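# Assemble the printed parts as the reference card shows

## Task

Join the printed parts into the arrangement pictured on the reference card (the instruction page, viewable with show_instructions).

## Robot and tools

Robot: two arms, left_arm and right_arm. Each ends in an identical five-finger right hand, so the hands are not mirrored: every finger name, axis and number means the same on both. Each arm reports a hand point that sits 0.05 m in front of the palm, in line with the index finger. Its +z runs along straight fingers, +y points out of the palm, and +x runs across the palm away from the thumb. Straight fingertips reach about 0.06-0.07 m past the point along +z. A bracket on the little-finger side of the wrist can collide with things, and with level fingers the wrist may hang lower than the hand and touch the table first.

Frames: the scene frame has its origin at table height midway between the nominal bases, +z up, +x out over the table, and left_arm on the +y side (image left/right does not match these names). Fixed cameras and the table use the scene frame. Every hand pose, velocity, target and offset uses that arm's own base frame. Base poses: left_arm at (+0.091, +0.689, +0.201) m, right_arm at (-0.068, -0.550, +0.201) m, each turned only slightly about z. Printed positions can be off by a few cm.

A row is always 28 numbers in [-1, 1], even when one arm idles. Order: left dx, dy, dz, rx, ry, rz, then left little, ring, middle, index, thumb_bend, thumb_turn, force_limit, speed; then the same 14 for the right arm. The six pose numbers are an offset (not a pose) from that arm's Hand target as it stood when the action or move began, on the arm's base axes; 1.0 equals 0.6 m or 180 degrees. rx, ry, rz form a single rotation vector about the Hand target position. Sending the same offset twice moves twice. Six zeros means: hold or re-request the current Hand target. Hand numbers are absolute targets: -1 open/straight, +1 closed; thumb_turn -1 beside the palm, +1 across it facing the fingers. force_limit maps -1..+1 to about 0..10 N at the fingertip (0..15 N for the two thumb motors). speed rises from near zero at -1 to full at +0.48 and stays full above. No hand value means unchanged, so to keep a hand as is, repeat the last eight hand numbers you sent it; if none sent yet, use its hand_measured six values plus hand_force_limit and hand_speed. Grasp range with thumb turned in: objects roughly 0.035-0.065 m thick, handles down to about 0.025 m. For a gentle grip close at speed -0.94 or lower. To squeeze harder, raise force_limit and send a target more closed than hand_measured; to loosen, send one more open.

Tools:
execute_actions(actions, cameras): actions is a list of actions; each action is up to 15 rows, one per 1/30 s step, with all rows counted from the action's start pose; a short table repeats its final row. An empty list returns images and full state.
move(target, speed, blend, stop_force, zero, blocking, cameras): straight-line path toward the offset row (or a list of up to 15 rows, all measured from the same starting Hand targets). speed in m/s, 0.002-3.2, default 0.25. blend in m rounds corners of a list. stop_force in N, 4-120, ends an arm's path when it feels that much push; do not rely on it while the hand rotates, and leave it out when backing away from contact. zero (only with stop_force) re-zeroes before moving. blocking=false returns early, not allowed with stop_force. Paths do not avoid obstacles; keep away from an arm's own base. Ends reported on a move: line, e.g. done, off_target, moving, held, fault; limits=paced or held.
wait(seconds 0-10), stop(), zoom_image(camera, region [x0,y0,x1,y1] pixels, max 504 each way), show_instructions(), zero_wrist_force(arm), finished_scene(scene=1).
Cameras: cam_high and cam_low (672x504), cam_left_wrist and cam_right_wrist (616x616 fisheye).

Results: end_effector_position in m and quat_wxyz per arm in base frame; Hand target (what offsets count from; the hand often rests a bit short of it and the next command asks again); joint positions and torques; Wrist force/torque along the hand axes plus a peak line; hand_measured, hand_stopped_by (moving, target, force, stalled, fault) and hand_load_n, all six in motor order. A dropping hand_load_n near 0 means the grip was lost.

Control notes: orientation commands are clipped to 32 degrees from the current orientation per step. Joint speeds are capped, so big moves may arrive late. The clearance check may hold an arm that comes near the other arm.

Avoid: parts falling or leaving the table (instant failure), releasing moving parts, hitting fixed or heavy objects, pressing past a firm contact (arms are stiff), hand-to-hand presses, large finger loads. A torque fault or ~150 N outside force stops the arm for 10 s; overheated motors (MOTOR HOT at 70 °C, stop at 85 °C) stop it for 30-60 s, so do not hold loads or push against unreachable poses for long. Finish only once the assembly stays correct without the robot.

Each tool is called after ">>>" in YAML: its name, and indented under it one key for each argument.

Reference images:

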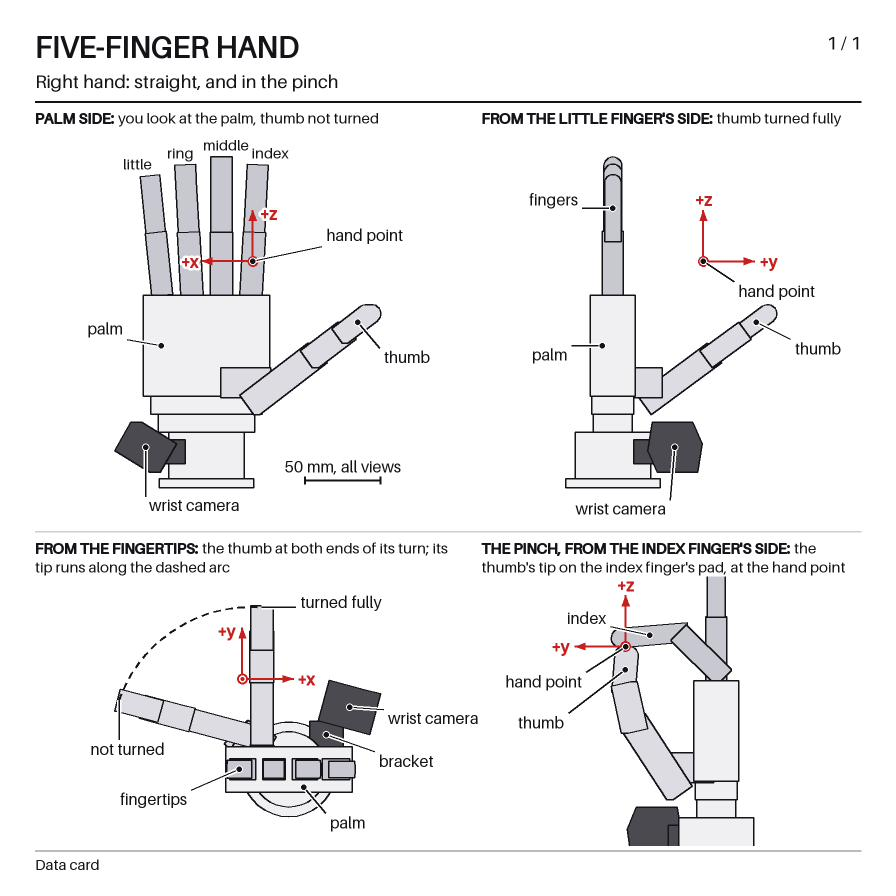

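## Session

>>> execute_actions:
  actions: []

>>> show_instructions:

Scene clock: 0.00 s.
left_arm: end_effector_position=(+0.3594, -0.3707, +0.0683) hand_measured=(-1.000, -1.000, -1.000, -1.000, -1.000, -1.000) hand_load_n=(+0.0, +0.0, +0.0, +0.0, +0.0, +0.0) hand_stopped_by=(target, target, target, target, target, target) hand_force_limit=0.00 hand_speed=-0.80 end_effector_quat_wxyz=(+0.002, -0.269, +0.957, -0.109) | right_arm: end_effector_position=(+0.8001, +0.4852, -0.0082) hand_measured=(-1.000, -1.000, -1.000, -1.000, -1.000, -1.000) hand_load_n=(+0.0, +0.0, +0.0, +0.0, +0.0, +0.0) hand_stopped_by=(target, target, target, target, target, target) hand_force_limit=0.00 hand_speed=-0.80 end_effector_quat_wxyz=(+0.230, -0.600, +0.722, -0.257)
Joint positions: left_arm=[-1.176 -1.257 2.019 0.593 1.594 -3.297] | right_arm=[0.399 -0.809 1.404 0.349 1.914 -2.67]
Joint velocities: within noise
Joint torques (N m): no reading
Wrist force (N): no reading
Wrist torque (N m): no reading
Wrist force, peak (N): no reading
Hand target: left_arm +0.3594, -0.3707, +0.0683; +0.002, -0.269, +0.957, -0.109 | right_arm +0.8001, +0.4852, -0.0082; +0.230, -0.600, +0.722, -0.257

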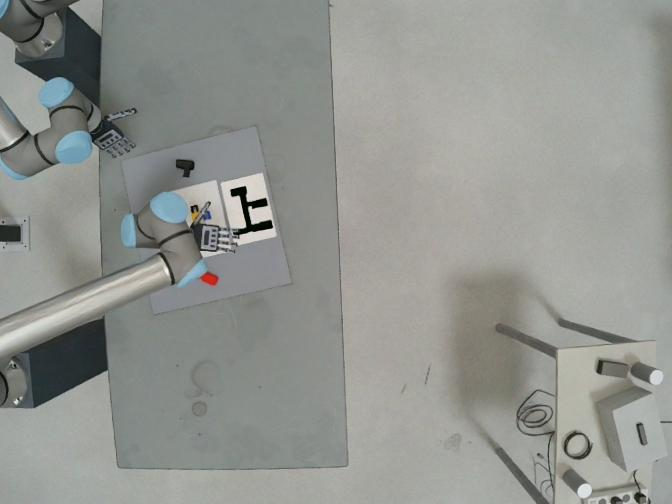

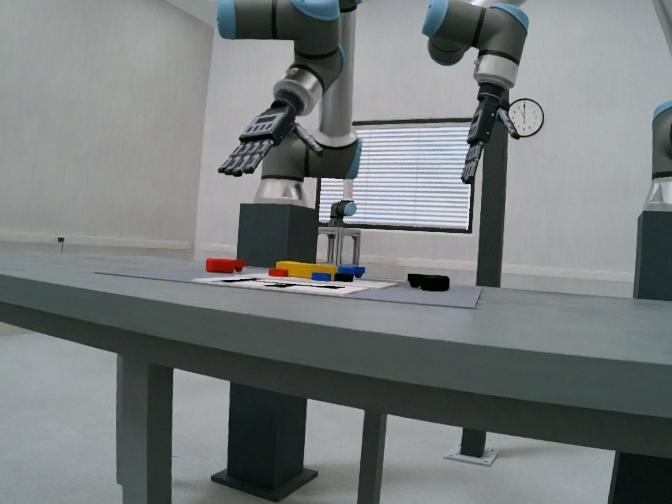

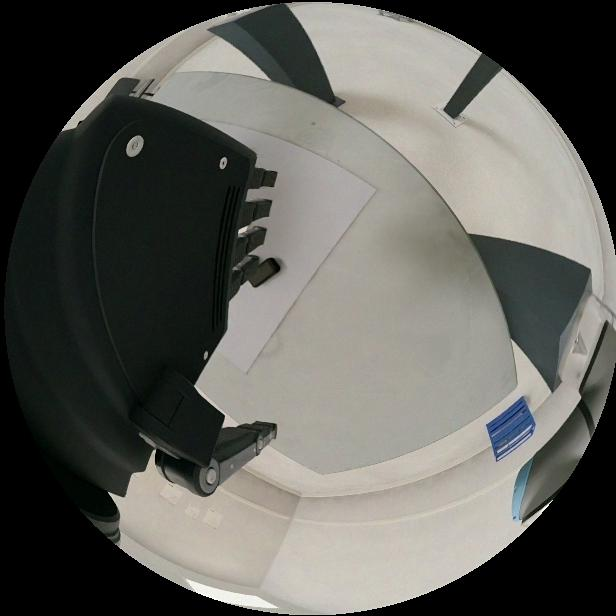

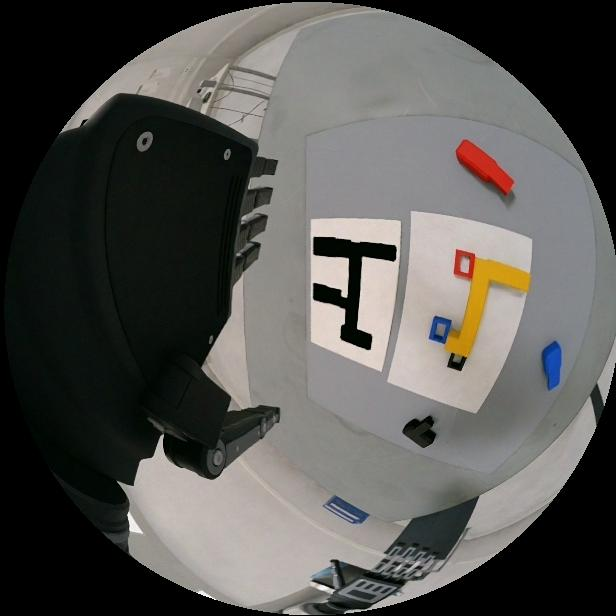

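Reference images for this scene: FIVE-FINGER HAND page 1.

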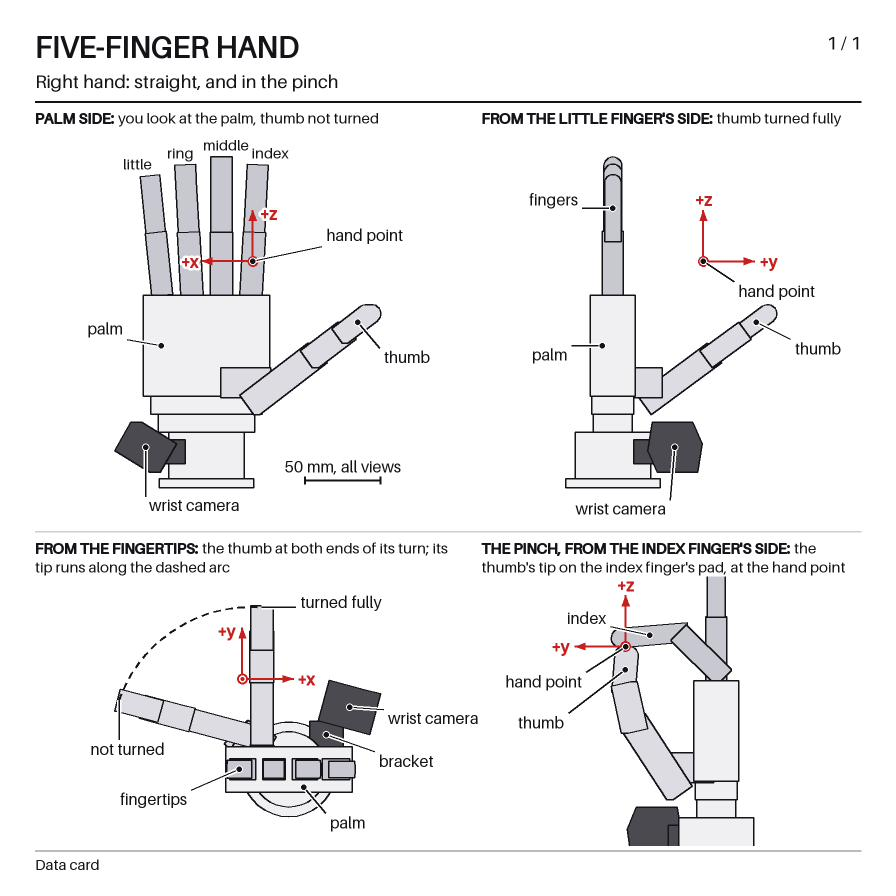

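>>> zoom_image:
  camera: "cam_right_wrist"
  region: [290, 120, 600, 480]

>>> zoom_image:
  camera: "cam_high"
  region: [110, 120, 310, 320]

>>> zoom_image:
  camera: "cam_low"
  region: [180, 230, 480, 320]

Scaled by 1.400 from the camera's 616x616 image, which has a finer 880x880 frame.

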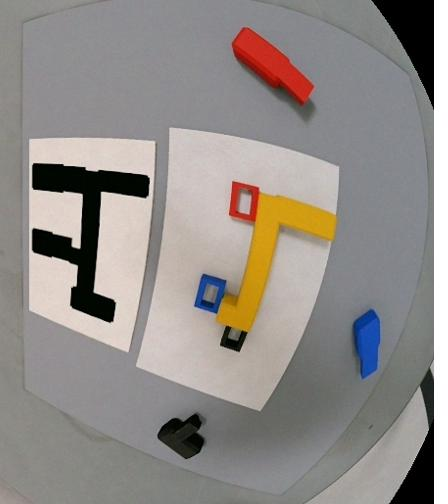

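Scaled by 2.520 from the camera's 672x504 image, which has a finer 960x720 frame.

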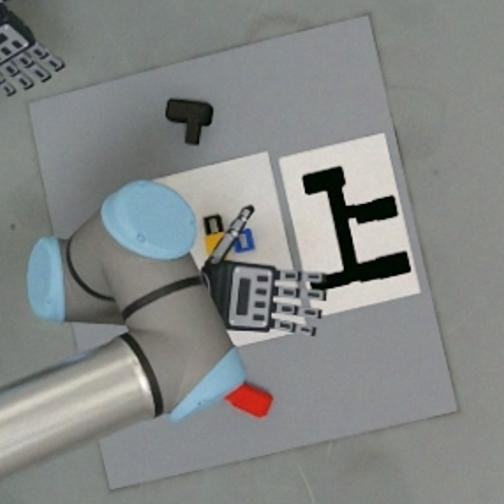

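Scaled by 1.680 from the camera's 672x504 image, which has a finer 960x720 frame.

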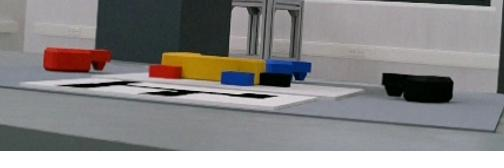

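>>> move:
  target: [0,0,0,0,0,0,-1,-1,-1,-1,-1,-1,0,-0.8,-0.45,-0.45,0.3,0,0,0,-1,-1,-1,-1,-1,-1,0,-0.8]
  speed: 0.5
  cameras: ["all"]

>>> zoom_image:
  camera: "cam_high"
  region: [110, 120, 310, 320]

>>> zoom_image:
  camera: "cam_right_wrist"
  region: [250, 60, 500, 310]

Scene clock: 22.43 s.
left_arm: end_effector_position=(+0.3594, -0.3707, +0.0683) hand_measured=(-1.000, -1.000, -1.000, -1.000, -1.000, -1.000) hand_load_n=(+0.0, +0.0, +0.0, +0.0, +0.0, +0.0) hand_stopped_by=(target, target, target, target, target, target) hand_force_limit=0.00 hand_speed=-0.80 end_effector_quat_wxyz=(+0.002, -0.269, +0.957, -0.109) | right_arm: end_effector_position=(+0.5302, +0.2153, +0.1718) hand_measured=(-1.000, -1.000, -1.000, -1.000, -1.000, -1.000) hand_load_n=(+0.0, +0.0, +0.0, +0.0, +0.0, -0.5) hand_stopped_by=(target, target, target, target, target, target) hand_force_limit=0.00 hand_speed=-0.80 end_effector_quat_wxyz=(+0.230, -0.600, +0.722, -0.257)
Joint positions: left_arm=[-1.176 -1.257 2.019 0.593 1.594 -3.297] | right_arm=[0.067 -1.54 2.099 0.32 1.708 -2.94]
Joint torques (N m): left_arm=[1.21 -55.84 -28.98 2.62 -0.07 -0.11] | right_arm=[-11.21 -51 -28.4 -2.76 -0.28 0.49]
Wrist force (N): left_arm=[0.1 0.2 -0.1] | right_arm=[0.4 -0.1 0.0]
Wrist torque (N m): left_arm=[0.04 -0.01 0.01] | right_arm=[0.07 -0.03 0.11]
Wrist force, peak (N): left_arm=[0.2 0.6 -0.1] | right_arm=[-2.3 -0.6 2.0]
Hand target: left_arm +0.3594, -0.3707, +0.0683; +0.002, -0.269, +0.957, -0.109 | right_arm +0.5301, +0.2152, +0.1718; +0.230, -0.600, +0.722, -0.257
Off the commanded pose: left_arm 0.000 m, 0 deg | right_arm 0.000 m, 0 deg.
move: done

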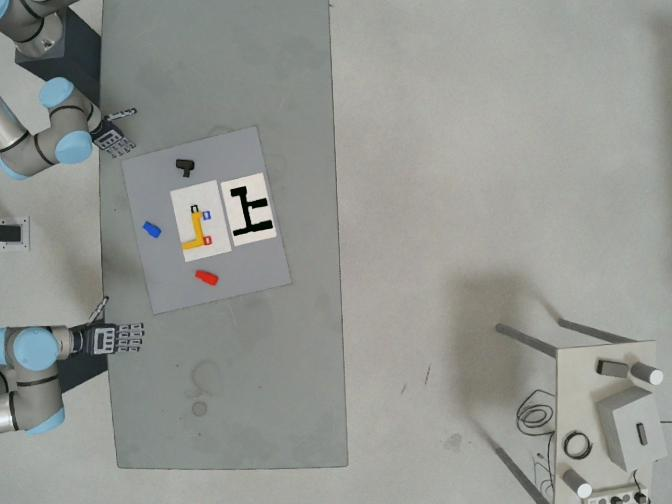

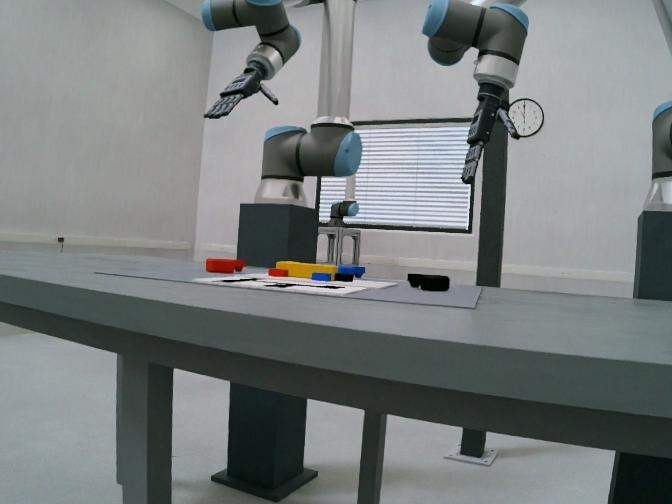

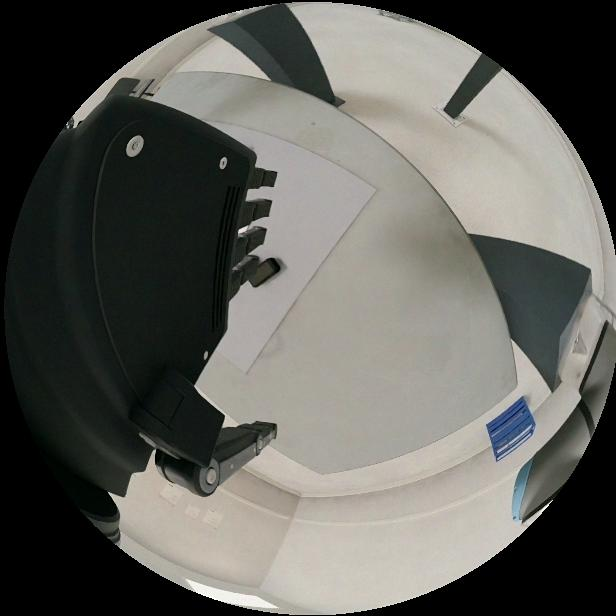

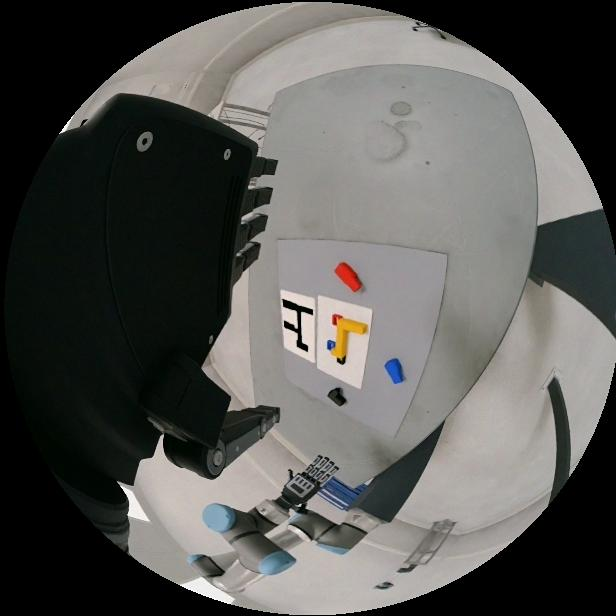

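Scaled by 2.520 from the camera's 672x504 image, which has a finer 960x720 frame.

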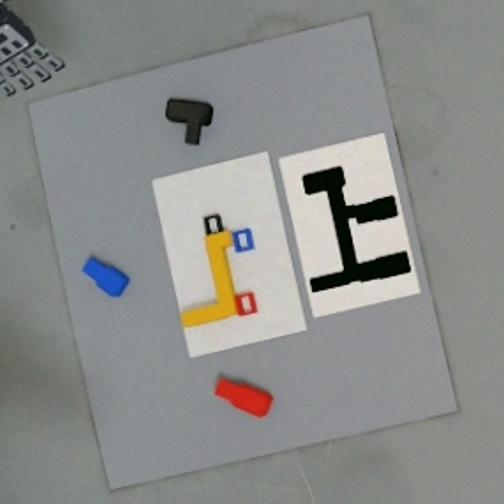

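Scaled by 2.016 from the camera's 616x616 image, which has a finer 880x880 frame.

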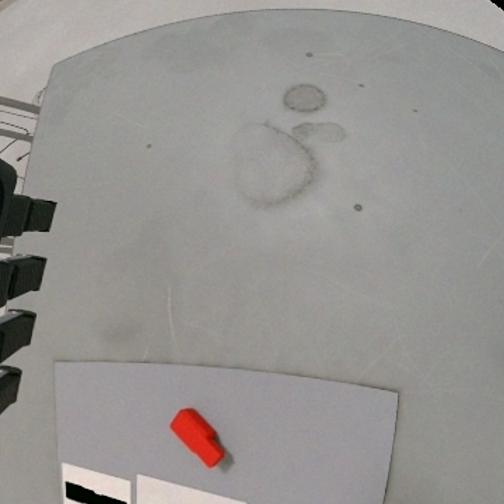

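>>> zoom_image:
  camera: "cam_high"
  region: [215, 165, 285, 250]

>>> zoom_image:
  camera: "cam_high"
  region: [165, 175, 235, 265]

>>> zoom_image:
  camera: "cam_high"
  region: [165, 150, 205, 190]

>>> zoom_image:
  camera: "cam_low"
  region: [190, 245, 330, 305]

>>> zoom_image:
  camera: "cam_low"
  region: [310, 245, 460, 305]

Scaled by 5.929 from the camera's 672x504 image, which has a finer 960x720 frame.

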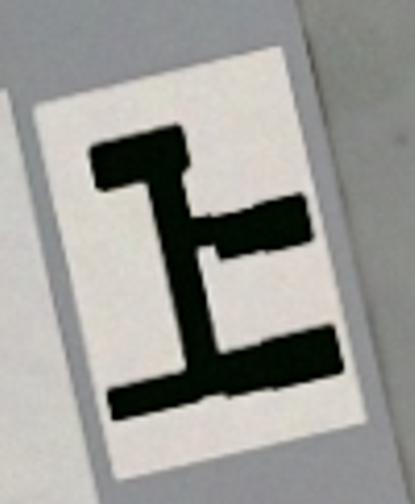

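Scaled by 5.600 from the camera's 672x504 image, which has a finer 960x720 frame.

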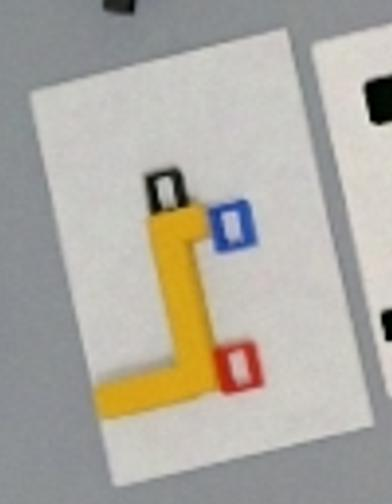

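Scaled by 12.600 from the camera's 672x504 image, which has a finer 960x720 frame.

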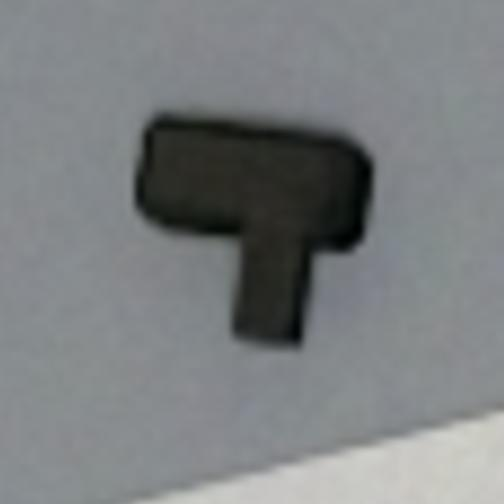

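Scaled by 3.600 from the camera's 672x504 image, which has a finer 960x720 frame.

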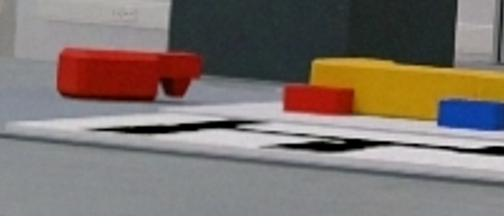

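Scaled by 3.360 from the camera's 672x504 image, which has a finer 960x720 frame.

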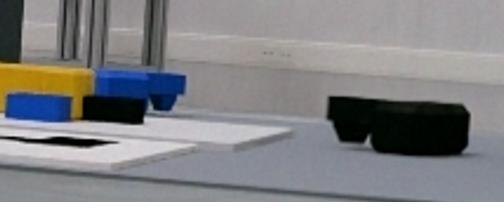

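>>> move:
  target: [0,0,0,0,0,0,-1,-1,-1,-1,-1,-1,0,-0.8,0.45,0.37,-0.3,0,0,0,-1,-1,-1,-1,-1,-1,0,-0.8]
  speed: 0.5
  cameras: ["cam_right_wrist"]

>>> zoom_image:
  camera: "cam_right_wrist"
  region: [380, 130, 590, 340]

>>> zoom_image:
  camera: "cam_right_wrist"
  region: [280, 180, 400, 400]

Scene clock: 50.53 s.
left_arm: end_effector_position=(+0.3594, -0.3707, +0.0683) hand_measured=(-1.000, -1.000, -1.000, -1.000, -1.000, -1.000) hand_load_n=(+0.0, +0.0, +0.0, +0.0, +0.0, +0.0) hand_stopped_by=(target, target, target, target, target, target) hand_force_limit=0.00 hand_speed=-0.80 end_effector_quat_wxyz=(+0.002, -0.269, +0.957, -0.109) | right_arm: end_effector_position=(+0.8000, +0.4373, -0.0081) hand_measured=(-1.000, -1.000, -1.000, -1.000, -1.000, -1.000) hand_load_n=(+0.0, +0.0, +0.0, +0.0, +0.0, +0.0) hand_stopped_by=(target, target, target, target, target, target) hand_force_limit=0.00 hand_speed=-0.80 end_effector_quat_wxyz=(+0.230, -0.600, +0.722, -0.257)
Joint positions: left_arm=[-1.176 -1.257 2.019 0.593 1.594 -3.297] | right_arm=[0.342 -0.849 1.476 0.301 1.88 -2.718]
Joint torques (N m): left_arm=[1.71 -56.83 -29.24 2.49 0.16 0.13] | right_arm=[-16.33 -71.38 -38.57 -2.15 -1.32 -2.99]
Wrist force (N): left_arm=[0.2 0.0 0.0] | right_arm=[-0.8 -0.2 -0.4]
Wrist torque (N m): left_arm=[0.00 -0.04 0.01] | right_arm=[-0.03 0.11 -0.26]
Wrist force, peak (N): left_arm=[0.3 0.5 -0.3] | right_arm=[2.3 0.7 -2.8]
Hand target: left_arm +0.3594, -0.3707, +0.0683; +0.002, -0.269, +0.957, -0.109 | right_arm +0.8001, +0.4372, -0.0082; +0.230, -0.600, +0.722, -0.257
Off the commanded pose: left_arm 0.000 m, 0 deg | right_arm 0.000 m, 0 deg.
move: done
Images, in order (width x height): cam_right_wrist 616x616.

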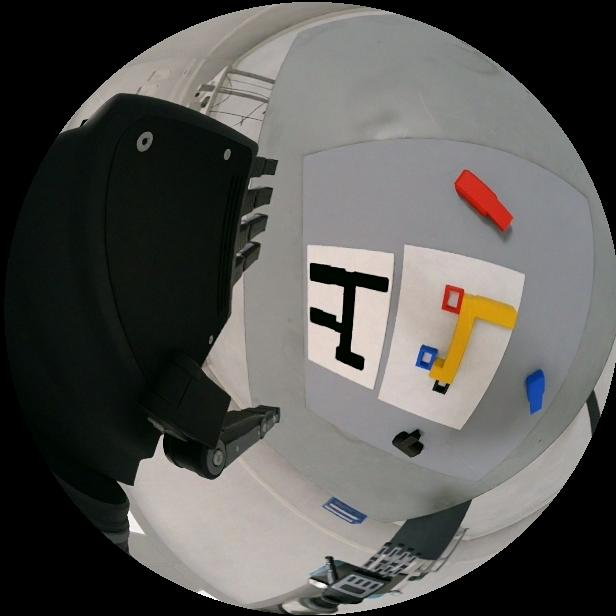

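Scaled by 2.400 from the camera's 616x616 image, which has a finer 880x880 frame.

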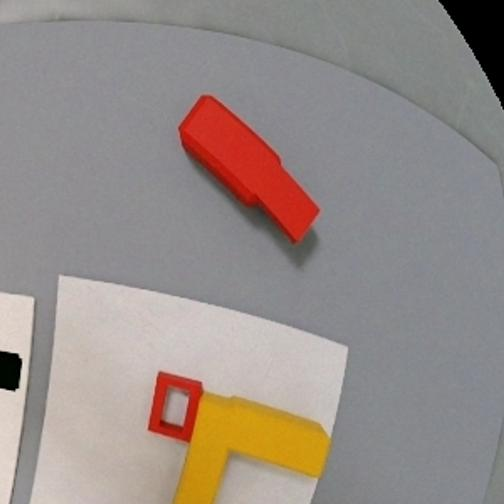

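Scaled by 2.291 from the camera's 616x616 image, which has a finer 880x880 frame.

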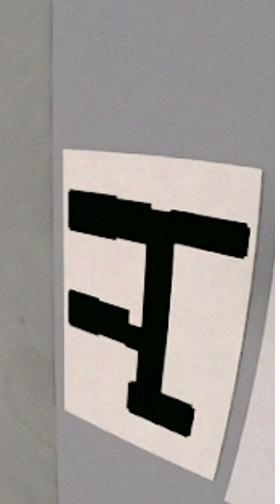

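>>> move:
  target: [0,0.3,0.2,0,0,0,-1,-1,-1,-1,-1,-1,0,-0.8,-0.208,-0.203,0.06,0.053,-0.0766,0.551,-1,-1,-1,-1,-1,1,0,0]
  speed: 0.5
  cameras: ["all"]

>>> zoom_image:
  camera: "cam_high"
  region: [110, 120, 310, 320]

Scene clock: 104.90 s.
left_arm: end_effector_position=(+0.3593, -0.1907, +0.1883) hand_measured=(-1.000, -1.000, -1.000, -1.000, -1.000, -1.000) hand_load_n=(+0.0, +0.0, +0.0, +0.0, +0.0, +0.0) hand_stopped_by=(target, target, target, target, target, target) hand_force_limit=0.00 hand_speed=-0.80 end_effector_quat_wxyz=(+0.002, -0.269, +0.957, -0.109) | right_arm: end_effector_position=(+0.6754, +0.3154, +0.0278) hand_measured=(-1.000, -1.000, -1.000, -1.000, -1.000, +1.000) hand_load_n=(+0.0, +0.0, +0.0, +0.0, +0.0, +0.0) hand_stopped_by=(target, target, target, target, target, target) hand_force_limit=0.00 hand_speed=0.00 end_effector_quat_wxyz=(-0.462, +0.887, -0.001, +0.000)
Joint positions: left_arm=[-0.973 -1.578 2.141 0.799 1.637 -3.099] | right_arm=[-0.061 -0.822 1.62 0.858 0.614 -4.816]
Joint torques (N m): left_arm=[-7.75 -15.12 -39.58 0.65 -1.71 -2.02] | right_arm=[13.97 -91.77 -17.96 6.12 -3.68 -2.92]
Wrist force (N): left_arm=[0.2 0.1 -0.1] | right_arm=[-0.6 -0.8 0.8]
Wrist torque (N m): left_arm=[0.06 -0.07 -0.23] | right_arm=[-0.22 0.12 -0.15]
Wrist force, peak (N): left_arm=[-0.7 0.9 -0.5] | right_arm=[-1.9 -0.5 0.3]
Hand target: left_arm +0.3594, -0.1907, +0.1883; +0.002, -0.269, +0.957, -0.109 | right_arm +0.6753, +0.3154, +0.0278; -0.462, +0.887, -0.001, +0.000
Off the commanded pose: left_arm 0.000 m, 0 deg | right_arm 0.000 m, 0 deg.
move: done

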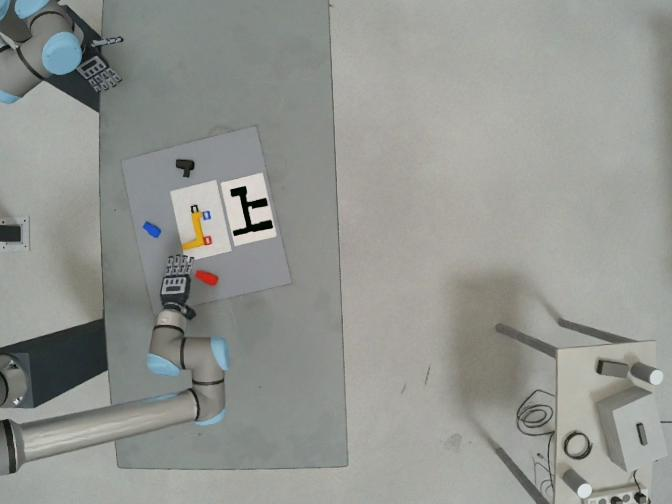

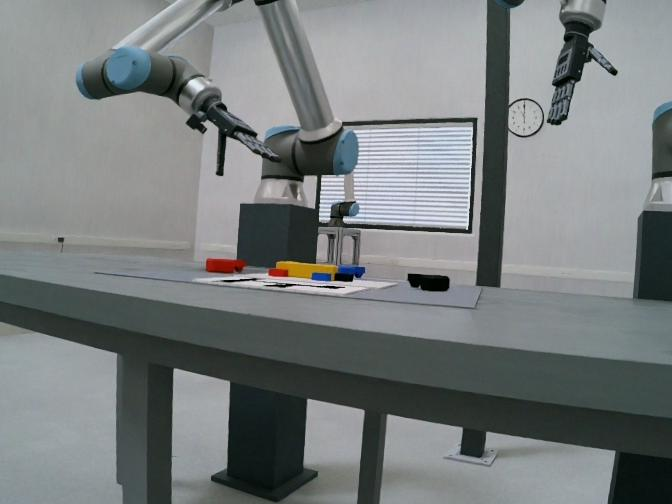

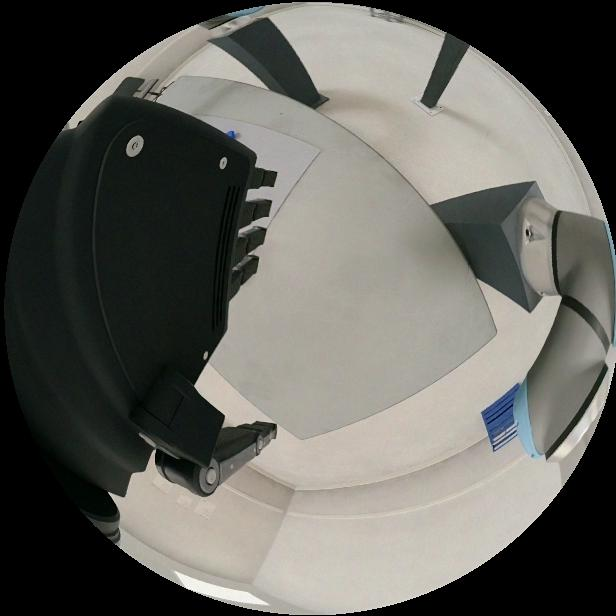

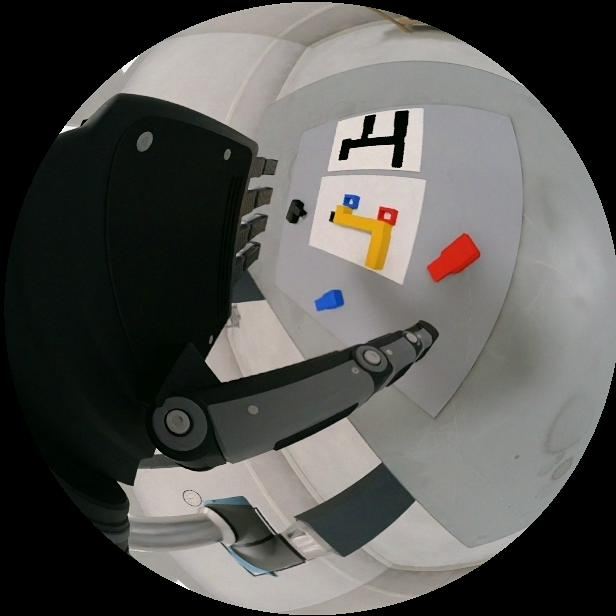

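Scaled by 2.520 from the camera's 672x504 image, which has a finer 960x720 frame.

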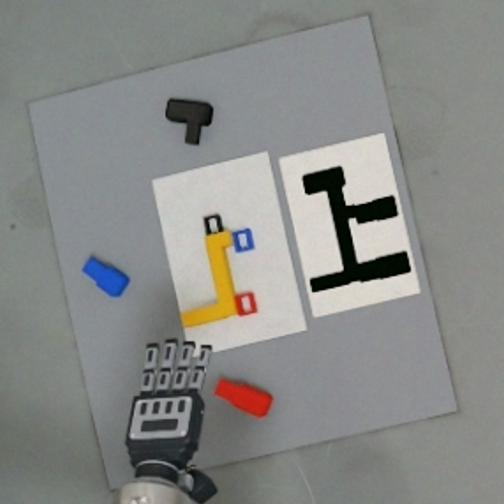

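>>> move:
  target: [0,0,0,0,0,0,-1,-1,-1,-1,-1,-1,0,-0.8,0.121,0.0023,-0.182,0,0,-0.139,-1,-1,-0.2,-0.2,-0.4,1,0,0]
  speed: 0.4
  cameras: ["all"]

>>> zoom_image:
  camera: "cam_high"
  region: [170, 220, 260, 310]

>>> zoom_image:
  camera: "cam_low"
  region: [160, 180, 330, 310]

>>> zoom_image:
  camera: "cam_right_wrist"
  region: [270, 120, 520, 370]

Scene clock: 135.57 s.
left_arm: end_effector_position=(+0.3594, -0.1907, +0.1883) hand_measured=(-1.000, -1.000, -1.000, -1.000, -1.000, -1.000) hand_load_n=(+0.0, +0.0, +0.0, +0.0, -0.5, +0.0) hand_stopped_by=(target, target, target, target, target, target) hand_force_limit=0.00 hand_speed=-0.80 end_effector_quat_wxyz=(+0.002, -0.269, +0.957, -0.109) | right_arm: end_effector_position=(+0.7478, +0.3169, -0.0814) hand_measured=(-1.000, -1.000, -0.200, -0.200, -0.400, +1.000) hand_load_n=(+0.0, -0.5, +0.0, +0.0, +0.0, +0.0) hand_stopped_by=(target, target, target, target, target, target) hand_force_limit=0.00 hand_speed=0.00 end_effector_quat_wxyz=(-0.451, +0.866, -0.193, +0.100)
Joint positions: left_arm=[-0.973 -1.577 2.141 0.799 1.637 -3.099] | right_arm=[-0.054 -0.793 1.671 0.203 0.708 -4.099]
Joint torques (N m): left_arm=[-8.03 -17.33 -43.2 0.47 -2.04 -2.25] | right_arm=[-14.8 -93.84 -29.83 -0.36 -1.02 2.36]
Wrist force (N): left_arm=[0.0 0.6 -0.2] | right_arm=[-0.1 -0.3 0.6]
Wrist torque (N m): left_arm=[0.13 -0.04 -0.23] | right_arm=[-0.14 0.06 -0.17]
Wrist force, peak (N): left_arm=[-0.2 0.8 -0.2] | right_arm=[-1.3 -1.6 -0.1]
Hand target: left_arm +0.3594, -0.1907, +0.1883; +0.002, -0.269, +0.957, -0.109 | right_arm +0.7479, +0.3168, -0.0814; -0.451, +0.866, -0.193, +0.100
Off the commanded pose: left_arm 0.000 m, 0 deg | right_arm 0.000 m, 0 deg.
move: done

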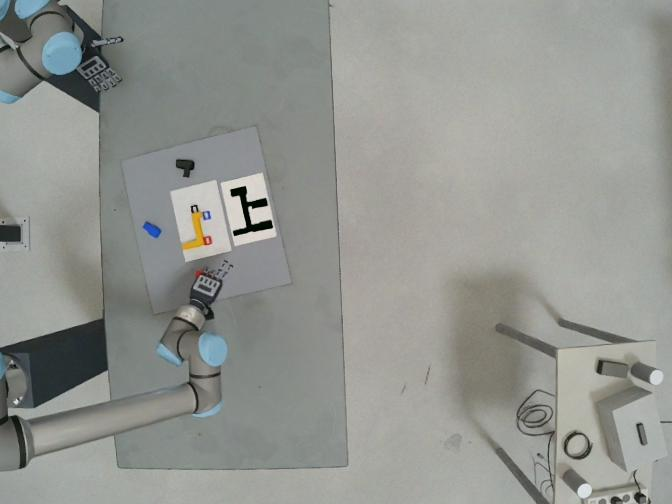

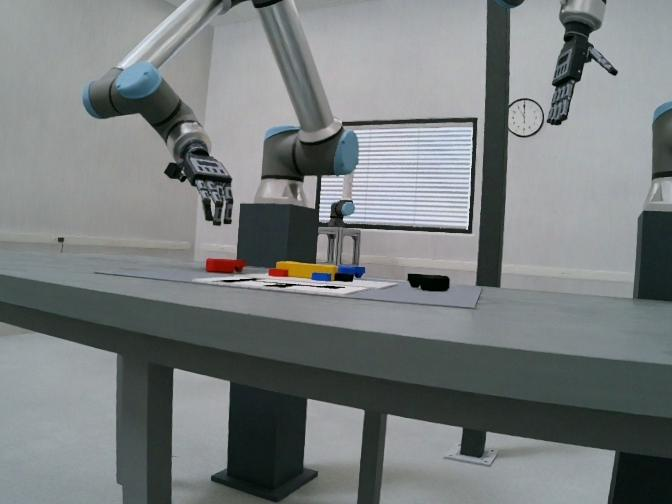

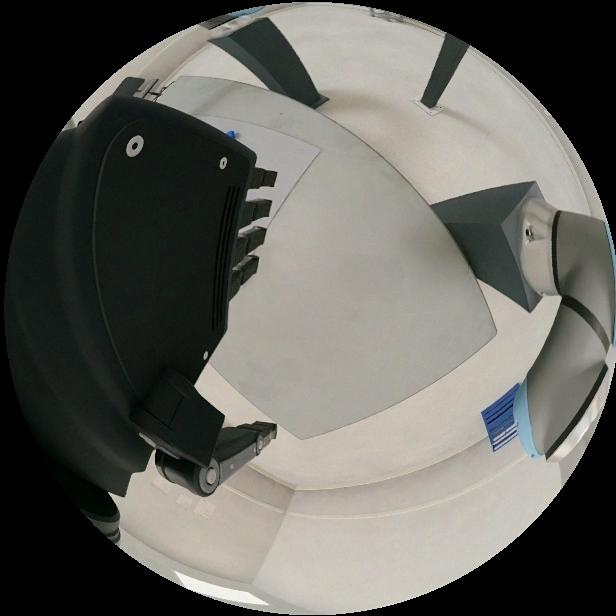

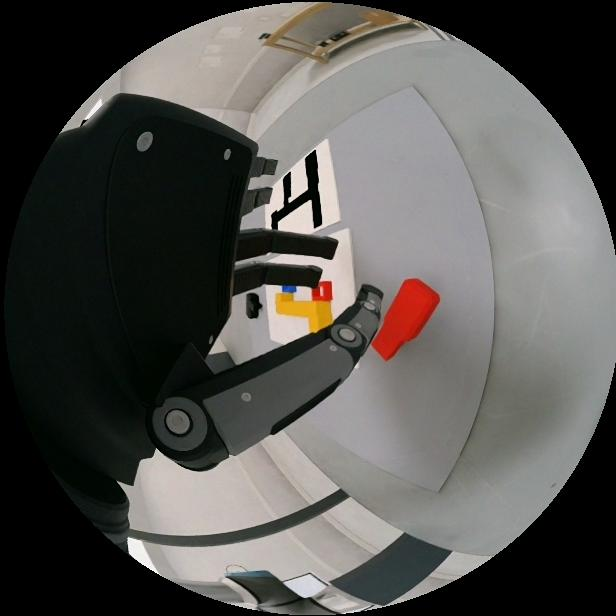

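Scaled by 5.600 from the camera's 672x504 image, which has a finer 960x720 frame.

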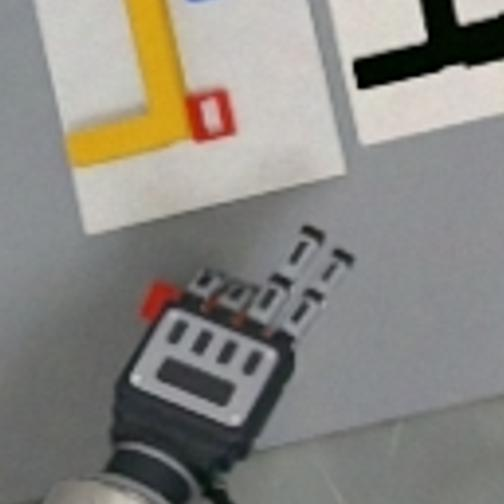

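Scaled by 2.965 from the camera's 672x504 image, which has a finer 960x720 frame.

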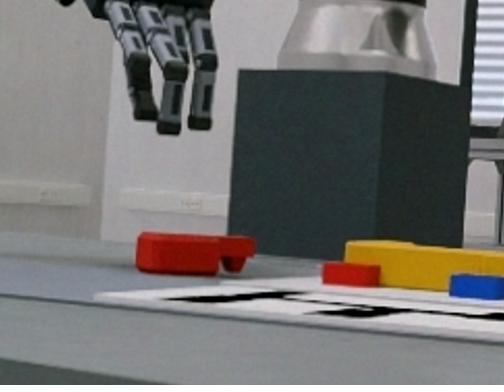

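Scaled by 2.016 from the camera's 616x616 image, which has a finer 880x880 frame.

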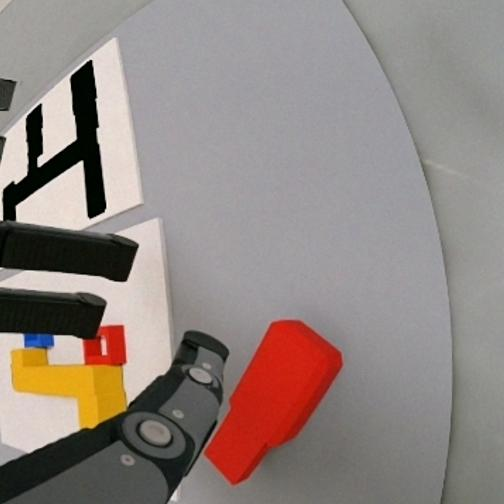

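>>> move:
  target: [0,0,0,0,0,0,-1,-1,-1,-1,-1,-1,0,-0.8,-0.015,0.01,-0.083,0,0,0,-1,-1,-0.2,-0.2,-0.4,1,0,0]
  speed: 0.3
  cameras: ["cam_high","cam_low","cam_right_wrist"]

>>> zoom_image:
  camera: "cam_high"
  region: [170, 220, 260, 310]

>>> zoom_image:
  camera: "cam_low"
  region: [160, 200, 290, 310]

>>> zoom_image:
  camera: "cam_right_wrist"
  region: [270, 180, 470, 380]

Scene clock: 159.43 s.
left_arm: end_effector_position=(+0.3594, -0.1907, +0.1883) hand_measured=(-1.000, -1.000, -1.000, -1.000, -1.000, -1.000) hand_load_n=(+0.0, +0.0, +0.0, +0.0, +0.0, +0.0) hand_stopped_by=(target, target, target, target, target, target) hand_force_limit=0.00 hand_speed=-0.80 end_effector_quat_wxyz=(+0.002, -0.269, +0.957, -0.109) | right_arm: end_effector_position=(+0.7388, +0.3229, -0.1313) hand_measured=(-1.000, -1.000, -0.200, -0.200, -0.400, +1.000) hand_load_n=(+0.0, +0.0, +0.0, +0.0, +0.0, +0.0) hand_stopped_by=(target, target, target, target, target, target) hand_force_limit=0.00 hand_speed=0.00 end_effector_quat_wxyz=(-0.451, +0.866, -0.193, +0.100) end_effector_velocity=(+0.000, +0.000, +0.002) end_effector_angular_velocity=(+0.000, +0.003, -0.002)
Joint positions: left_arm=[-0.973 -1.577 2.141 0.799 1.637 -3.099] | right_arm=[-0.046 -0.738 1.686 0.124 0.712 -4.087]
Joint velocities: left_arm=[within noise] | right_arm=[0 -0.002 -0.001 0.005 0.001 0.001]
Joint torques (N m): left_arm=[-10.23 -15.96 -42.38 0.56 -2.21 -2.15] | right_arm=[-1.09 -96.04 -27 6.92 -0.5 -0.16]
Wrist force (N): left_arm=[-0.2 0.4 0.1] | right_arm=[-0.3 -0.9 0.5]
Wrist torque (N m): left_arm=[0.10 -0.02 -0.25] | right_arm=[-0.23 0.06 -0.21]
Wrist force, peak (N): left_arm=[0.0 0.8 0.0] | right_arm=[0.2 -1.6 -0.2]
Hand target: left_arm +0.3594, -0.1907, +0.1883; +0.002, -0.269, +0.957, -0.109 | right_arm +0.7389, +0.3228, -0.1312; -0.451, +0.866, -0.193, +0.100
Off the commanded pose: left_arm 0.000 m, 0 deg | right_arm 0.000 m, 0 deg.
move: done
Images, in order (width x height): cam_high 672x504, cam_low 672x504, cam_right_wrist 616x616.

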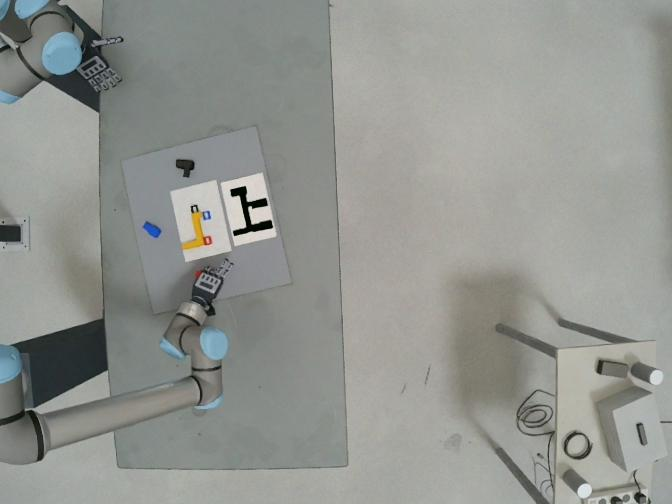

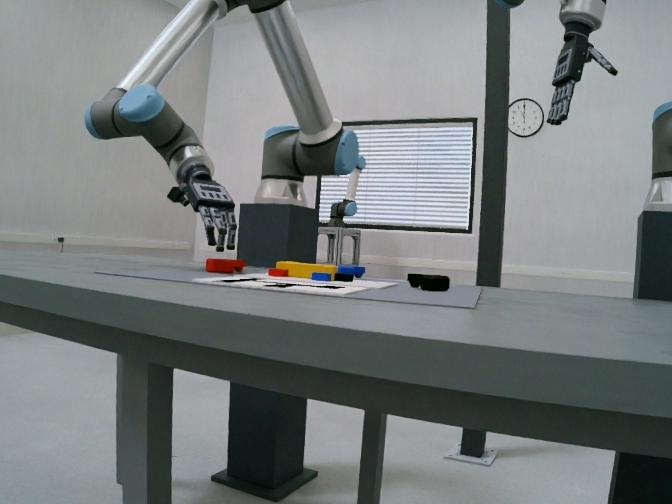

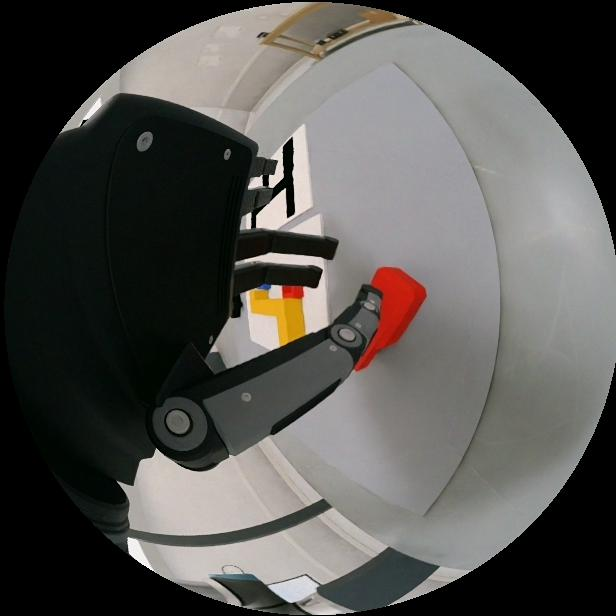

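Scaled by 5.600 from the camera's 672x504 image, which has a finer 960x720 frame.

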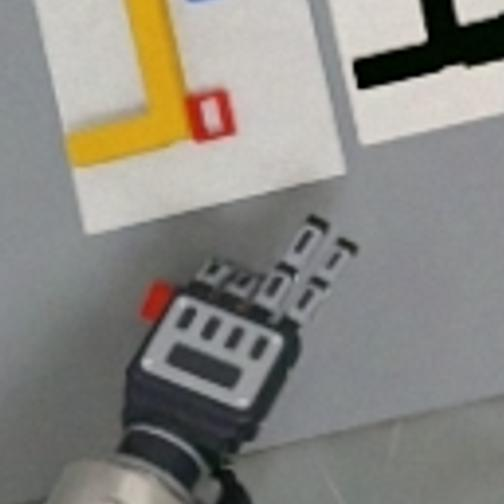

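Scaled by 3.877 from the camera's 672x504 image, which has a finer 960x720 frame.

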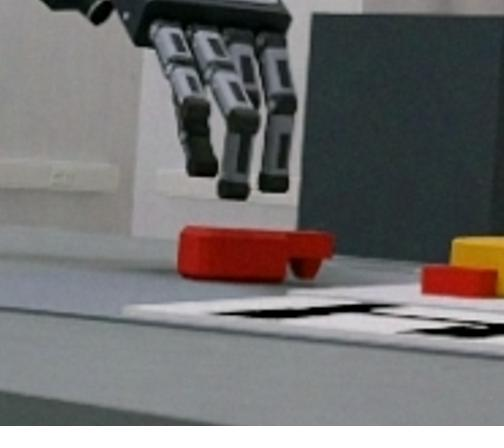

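Scaled by 2.520 from the camera's 616x616 image, which has a finer 880x880 frame.

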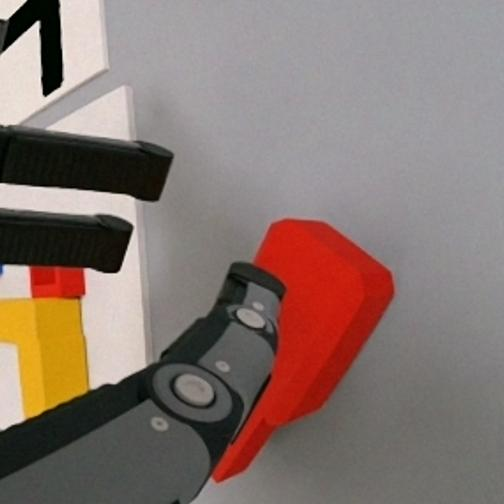

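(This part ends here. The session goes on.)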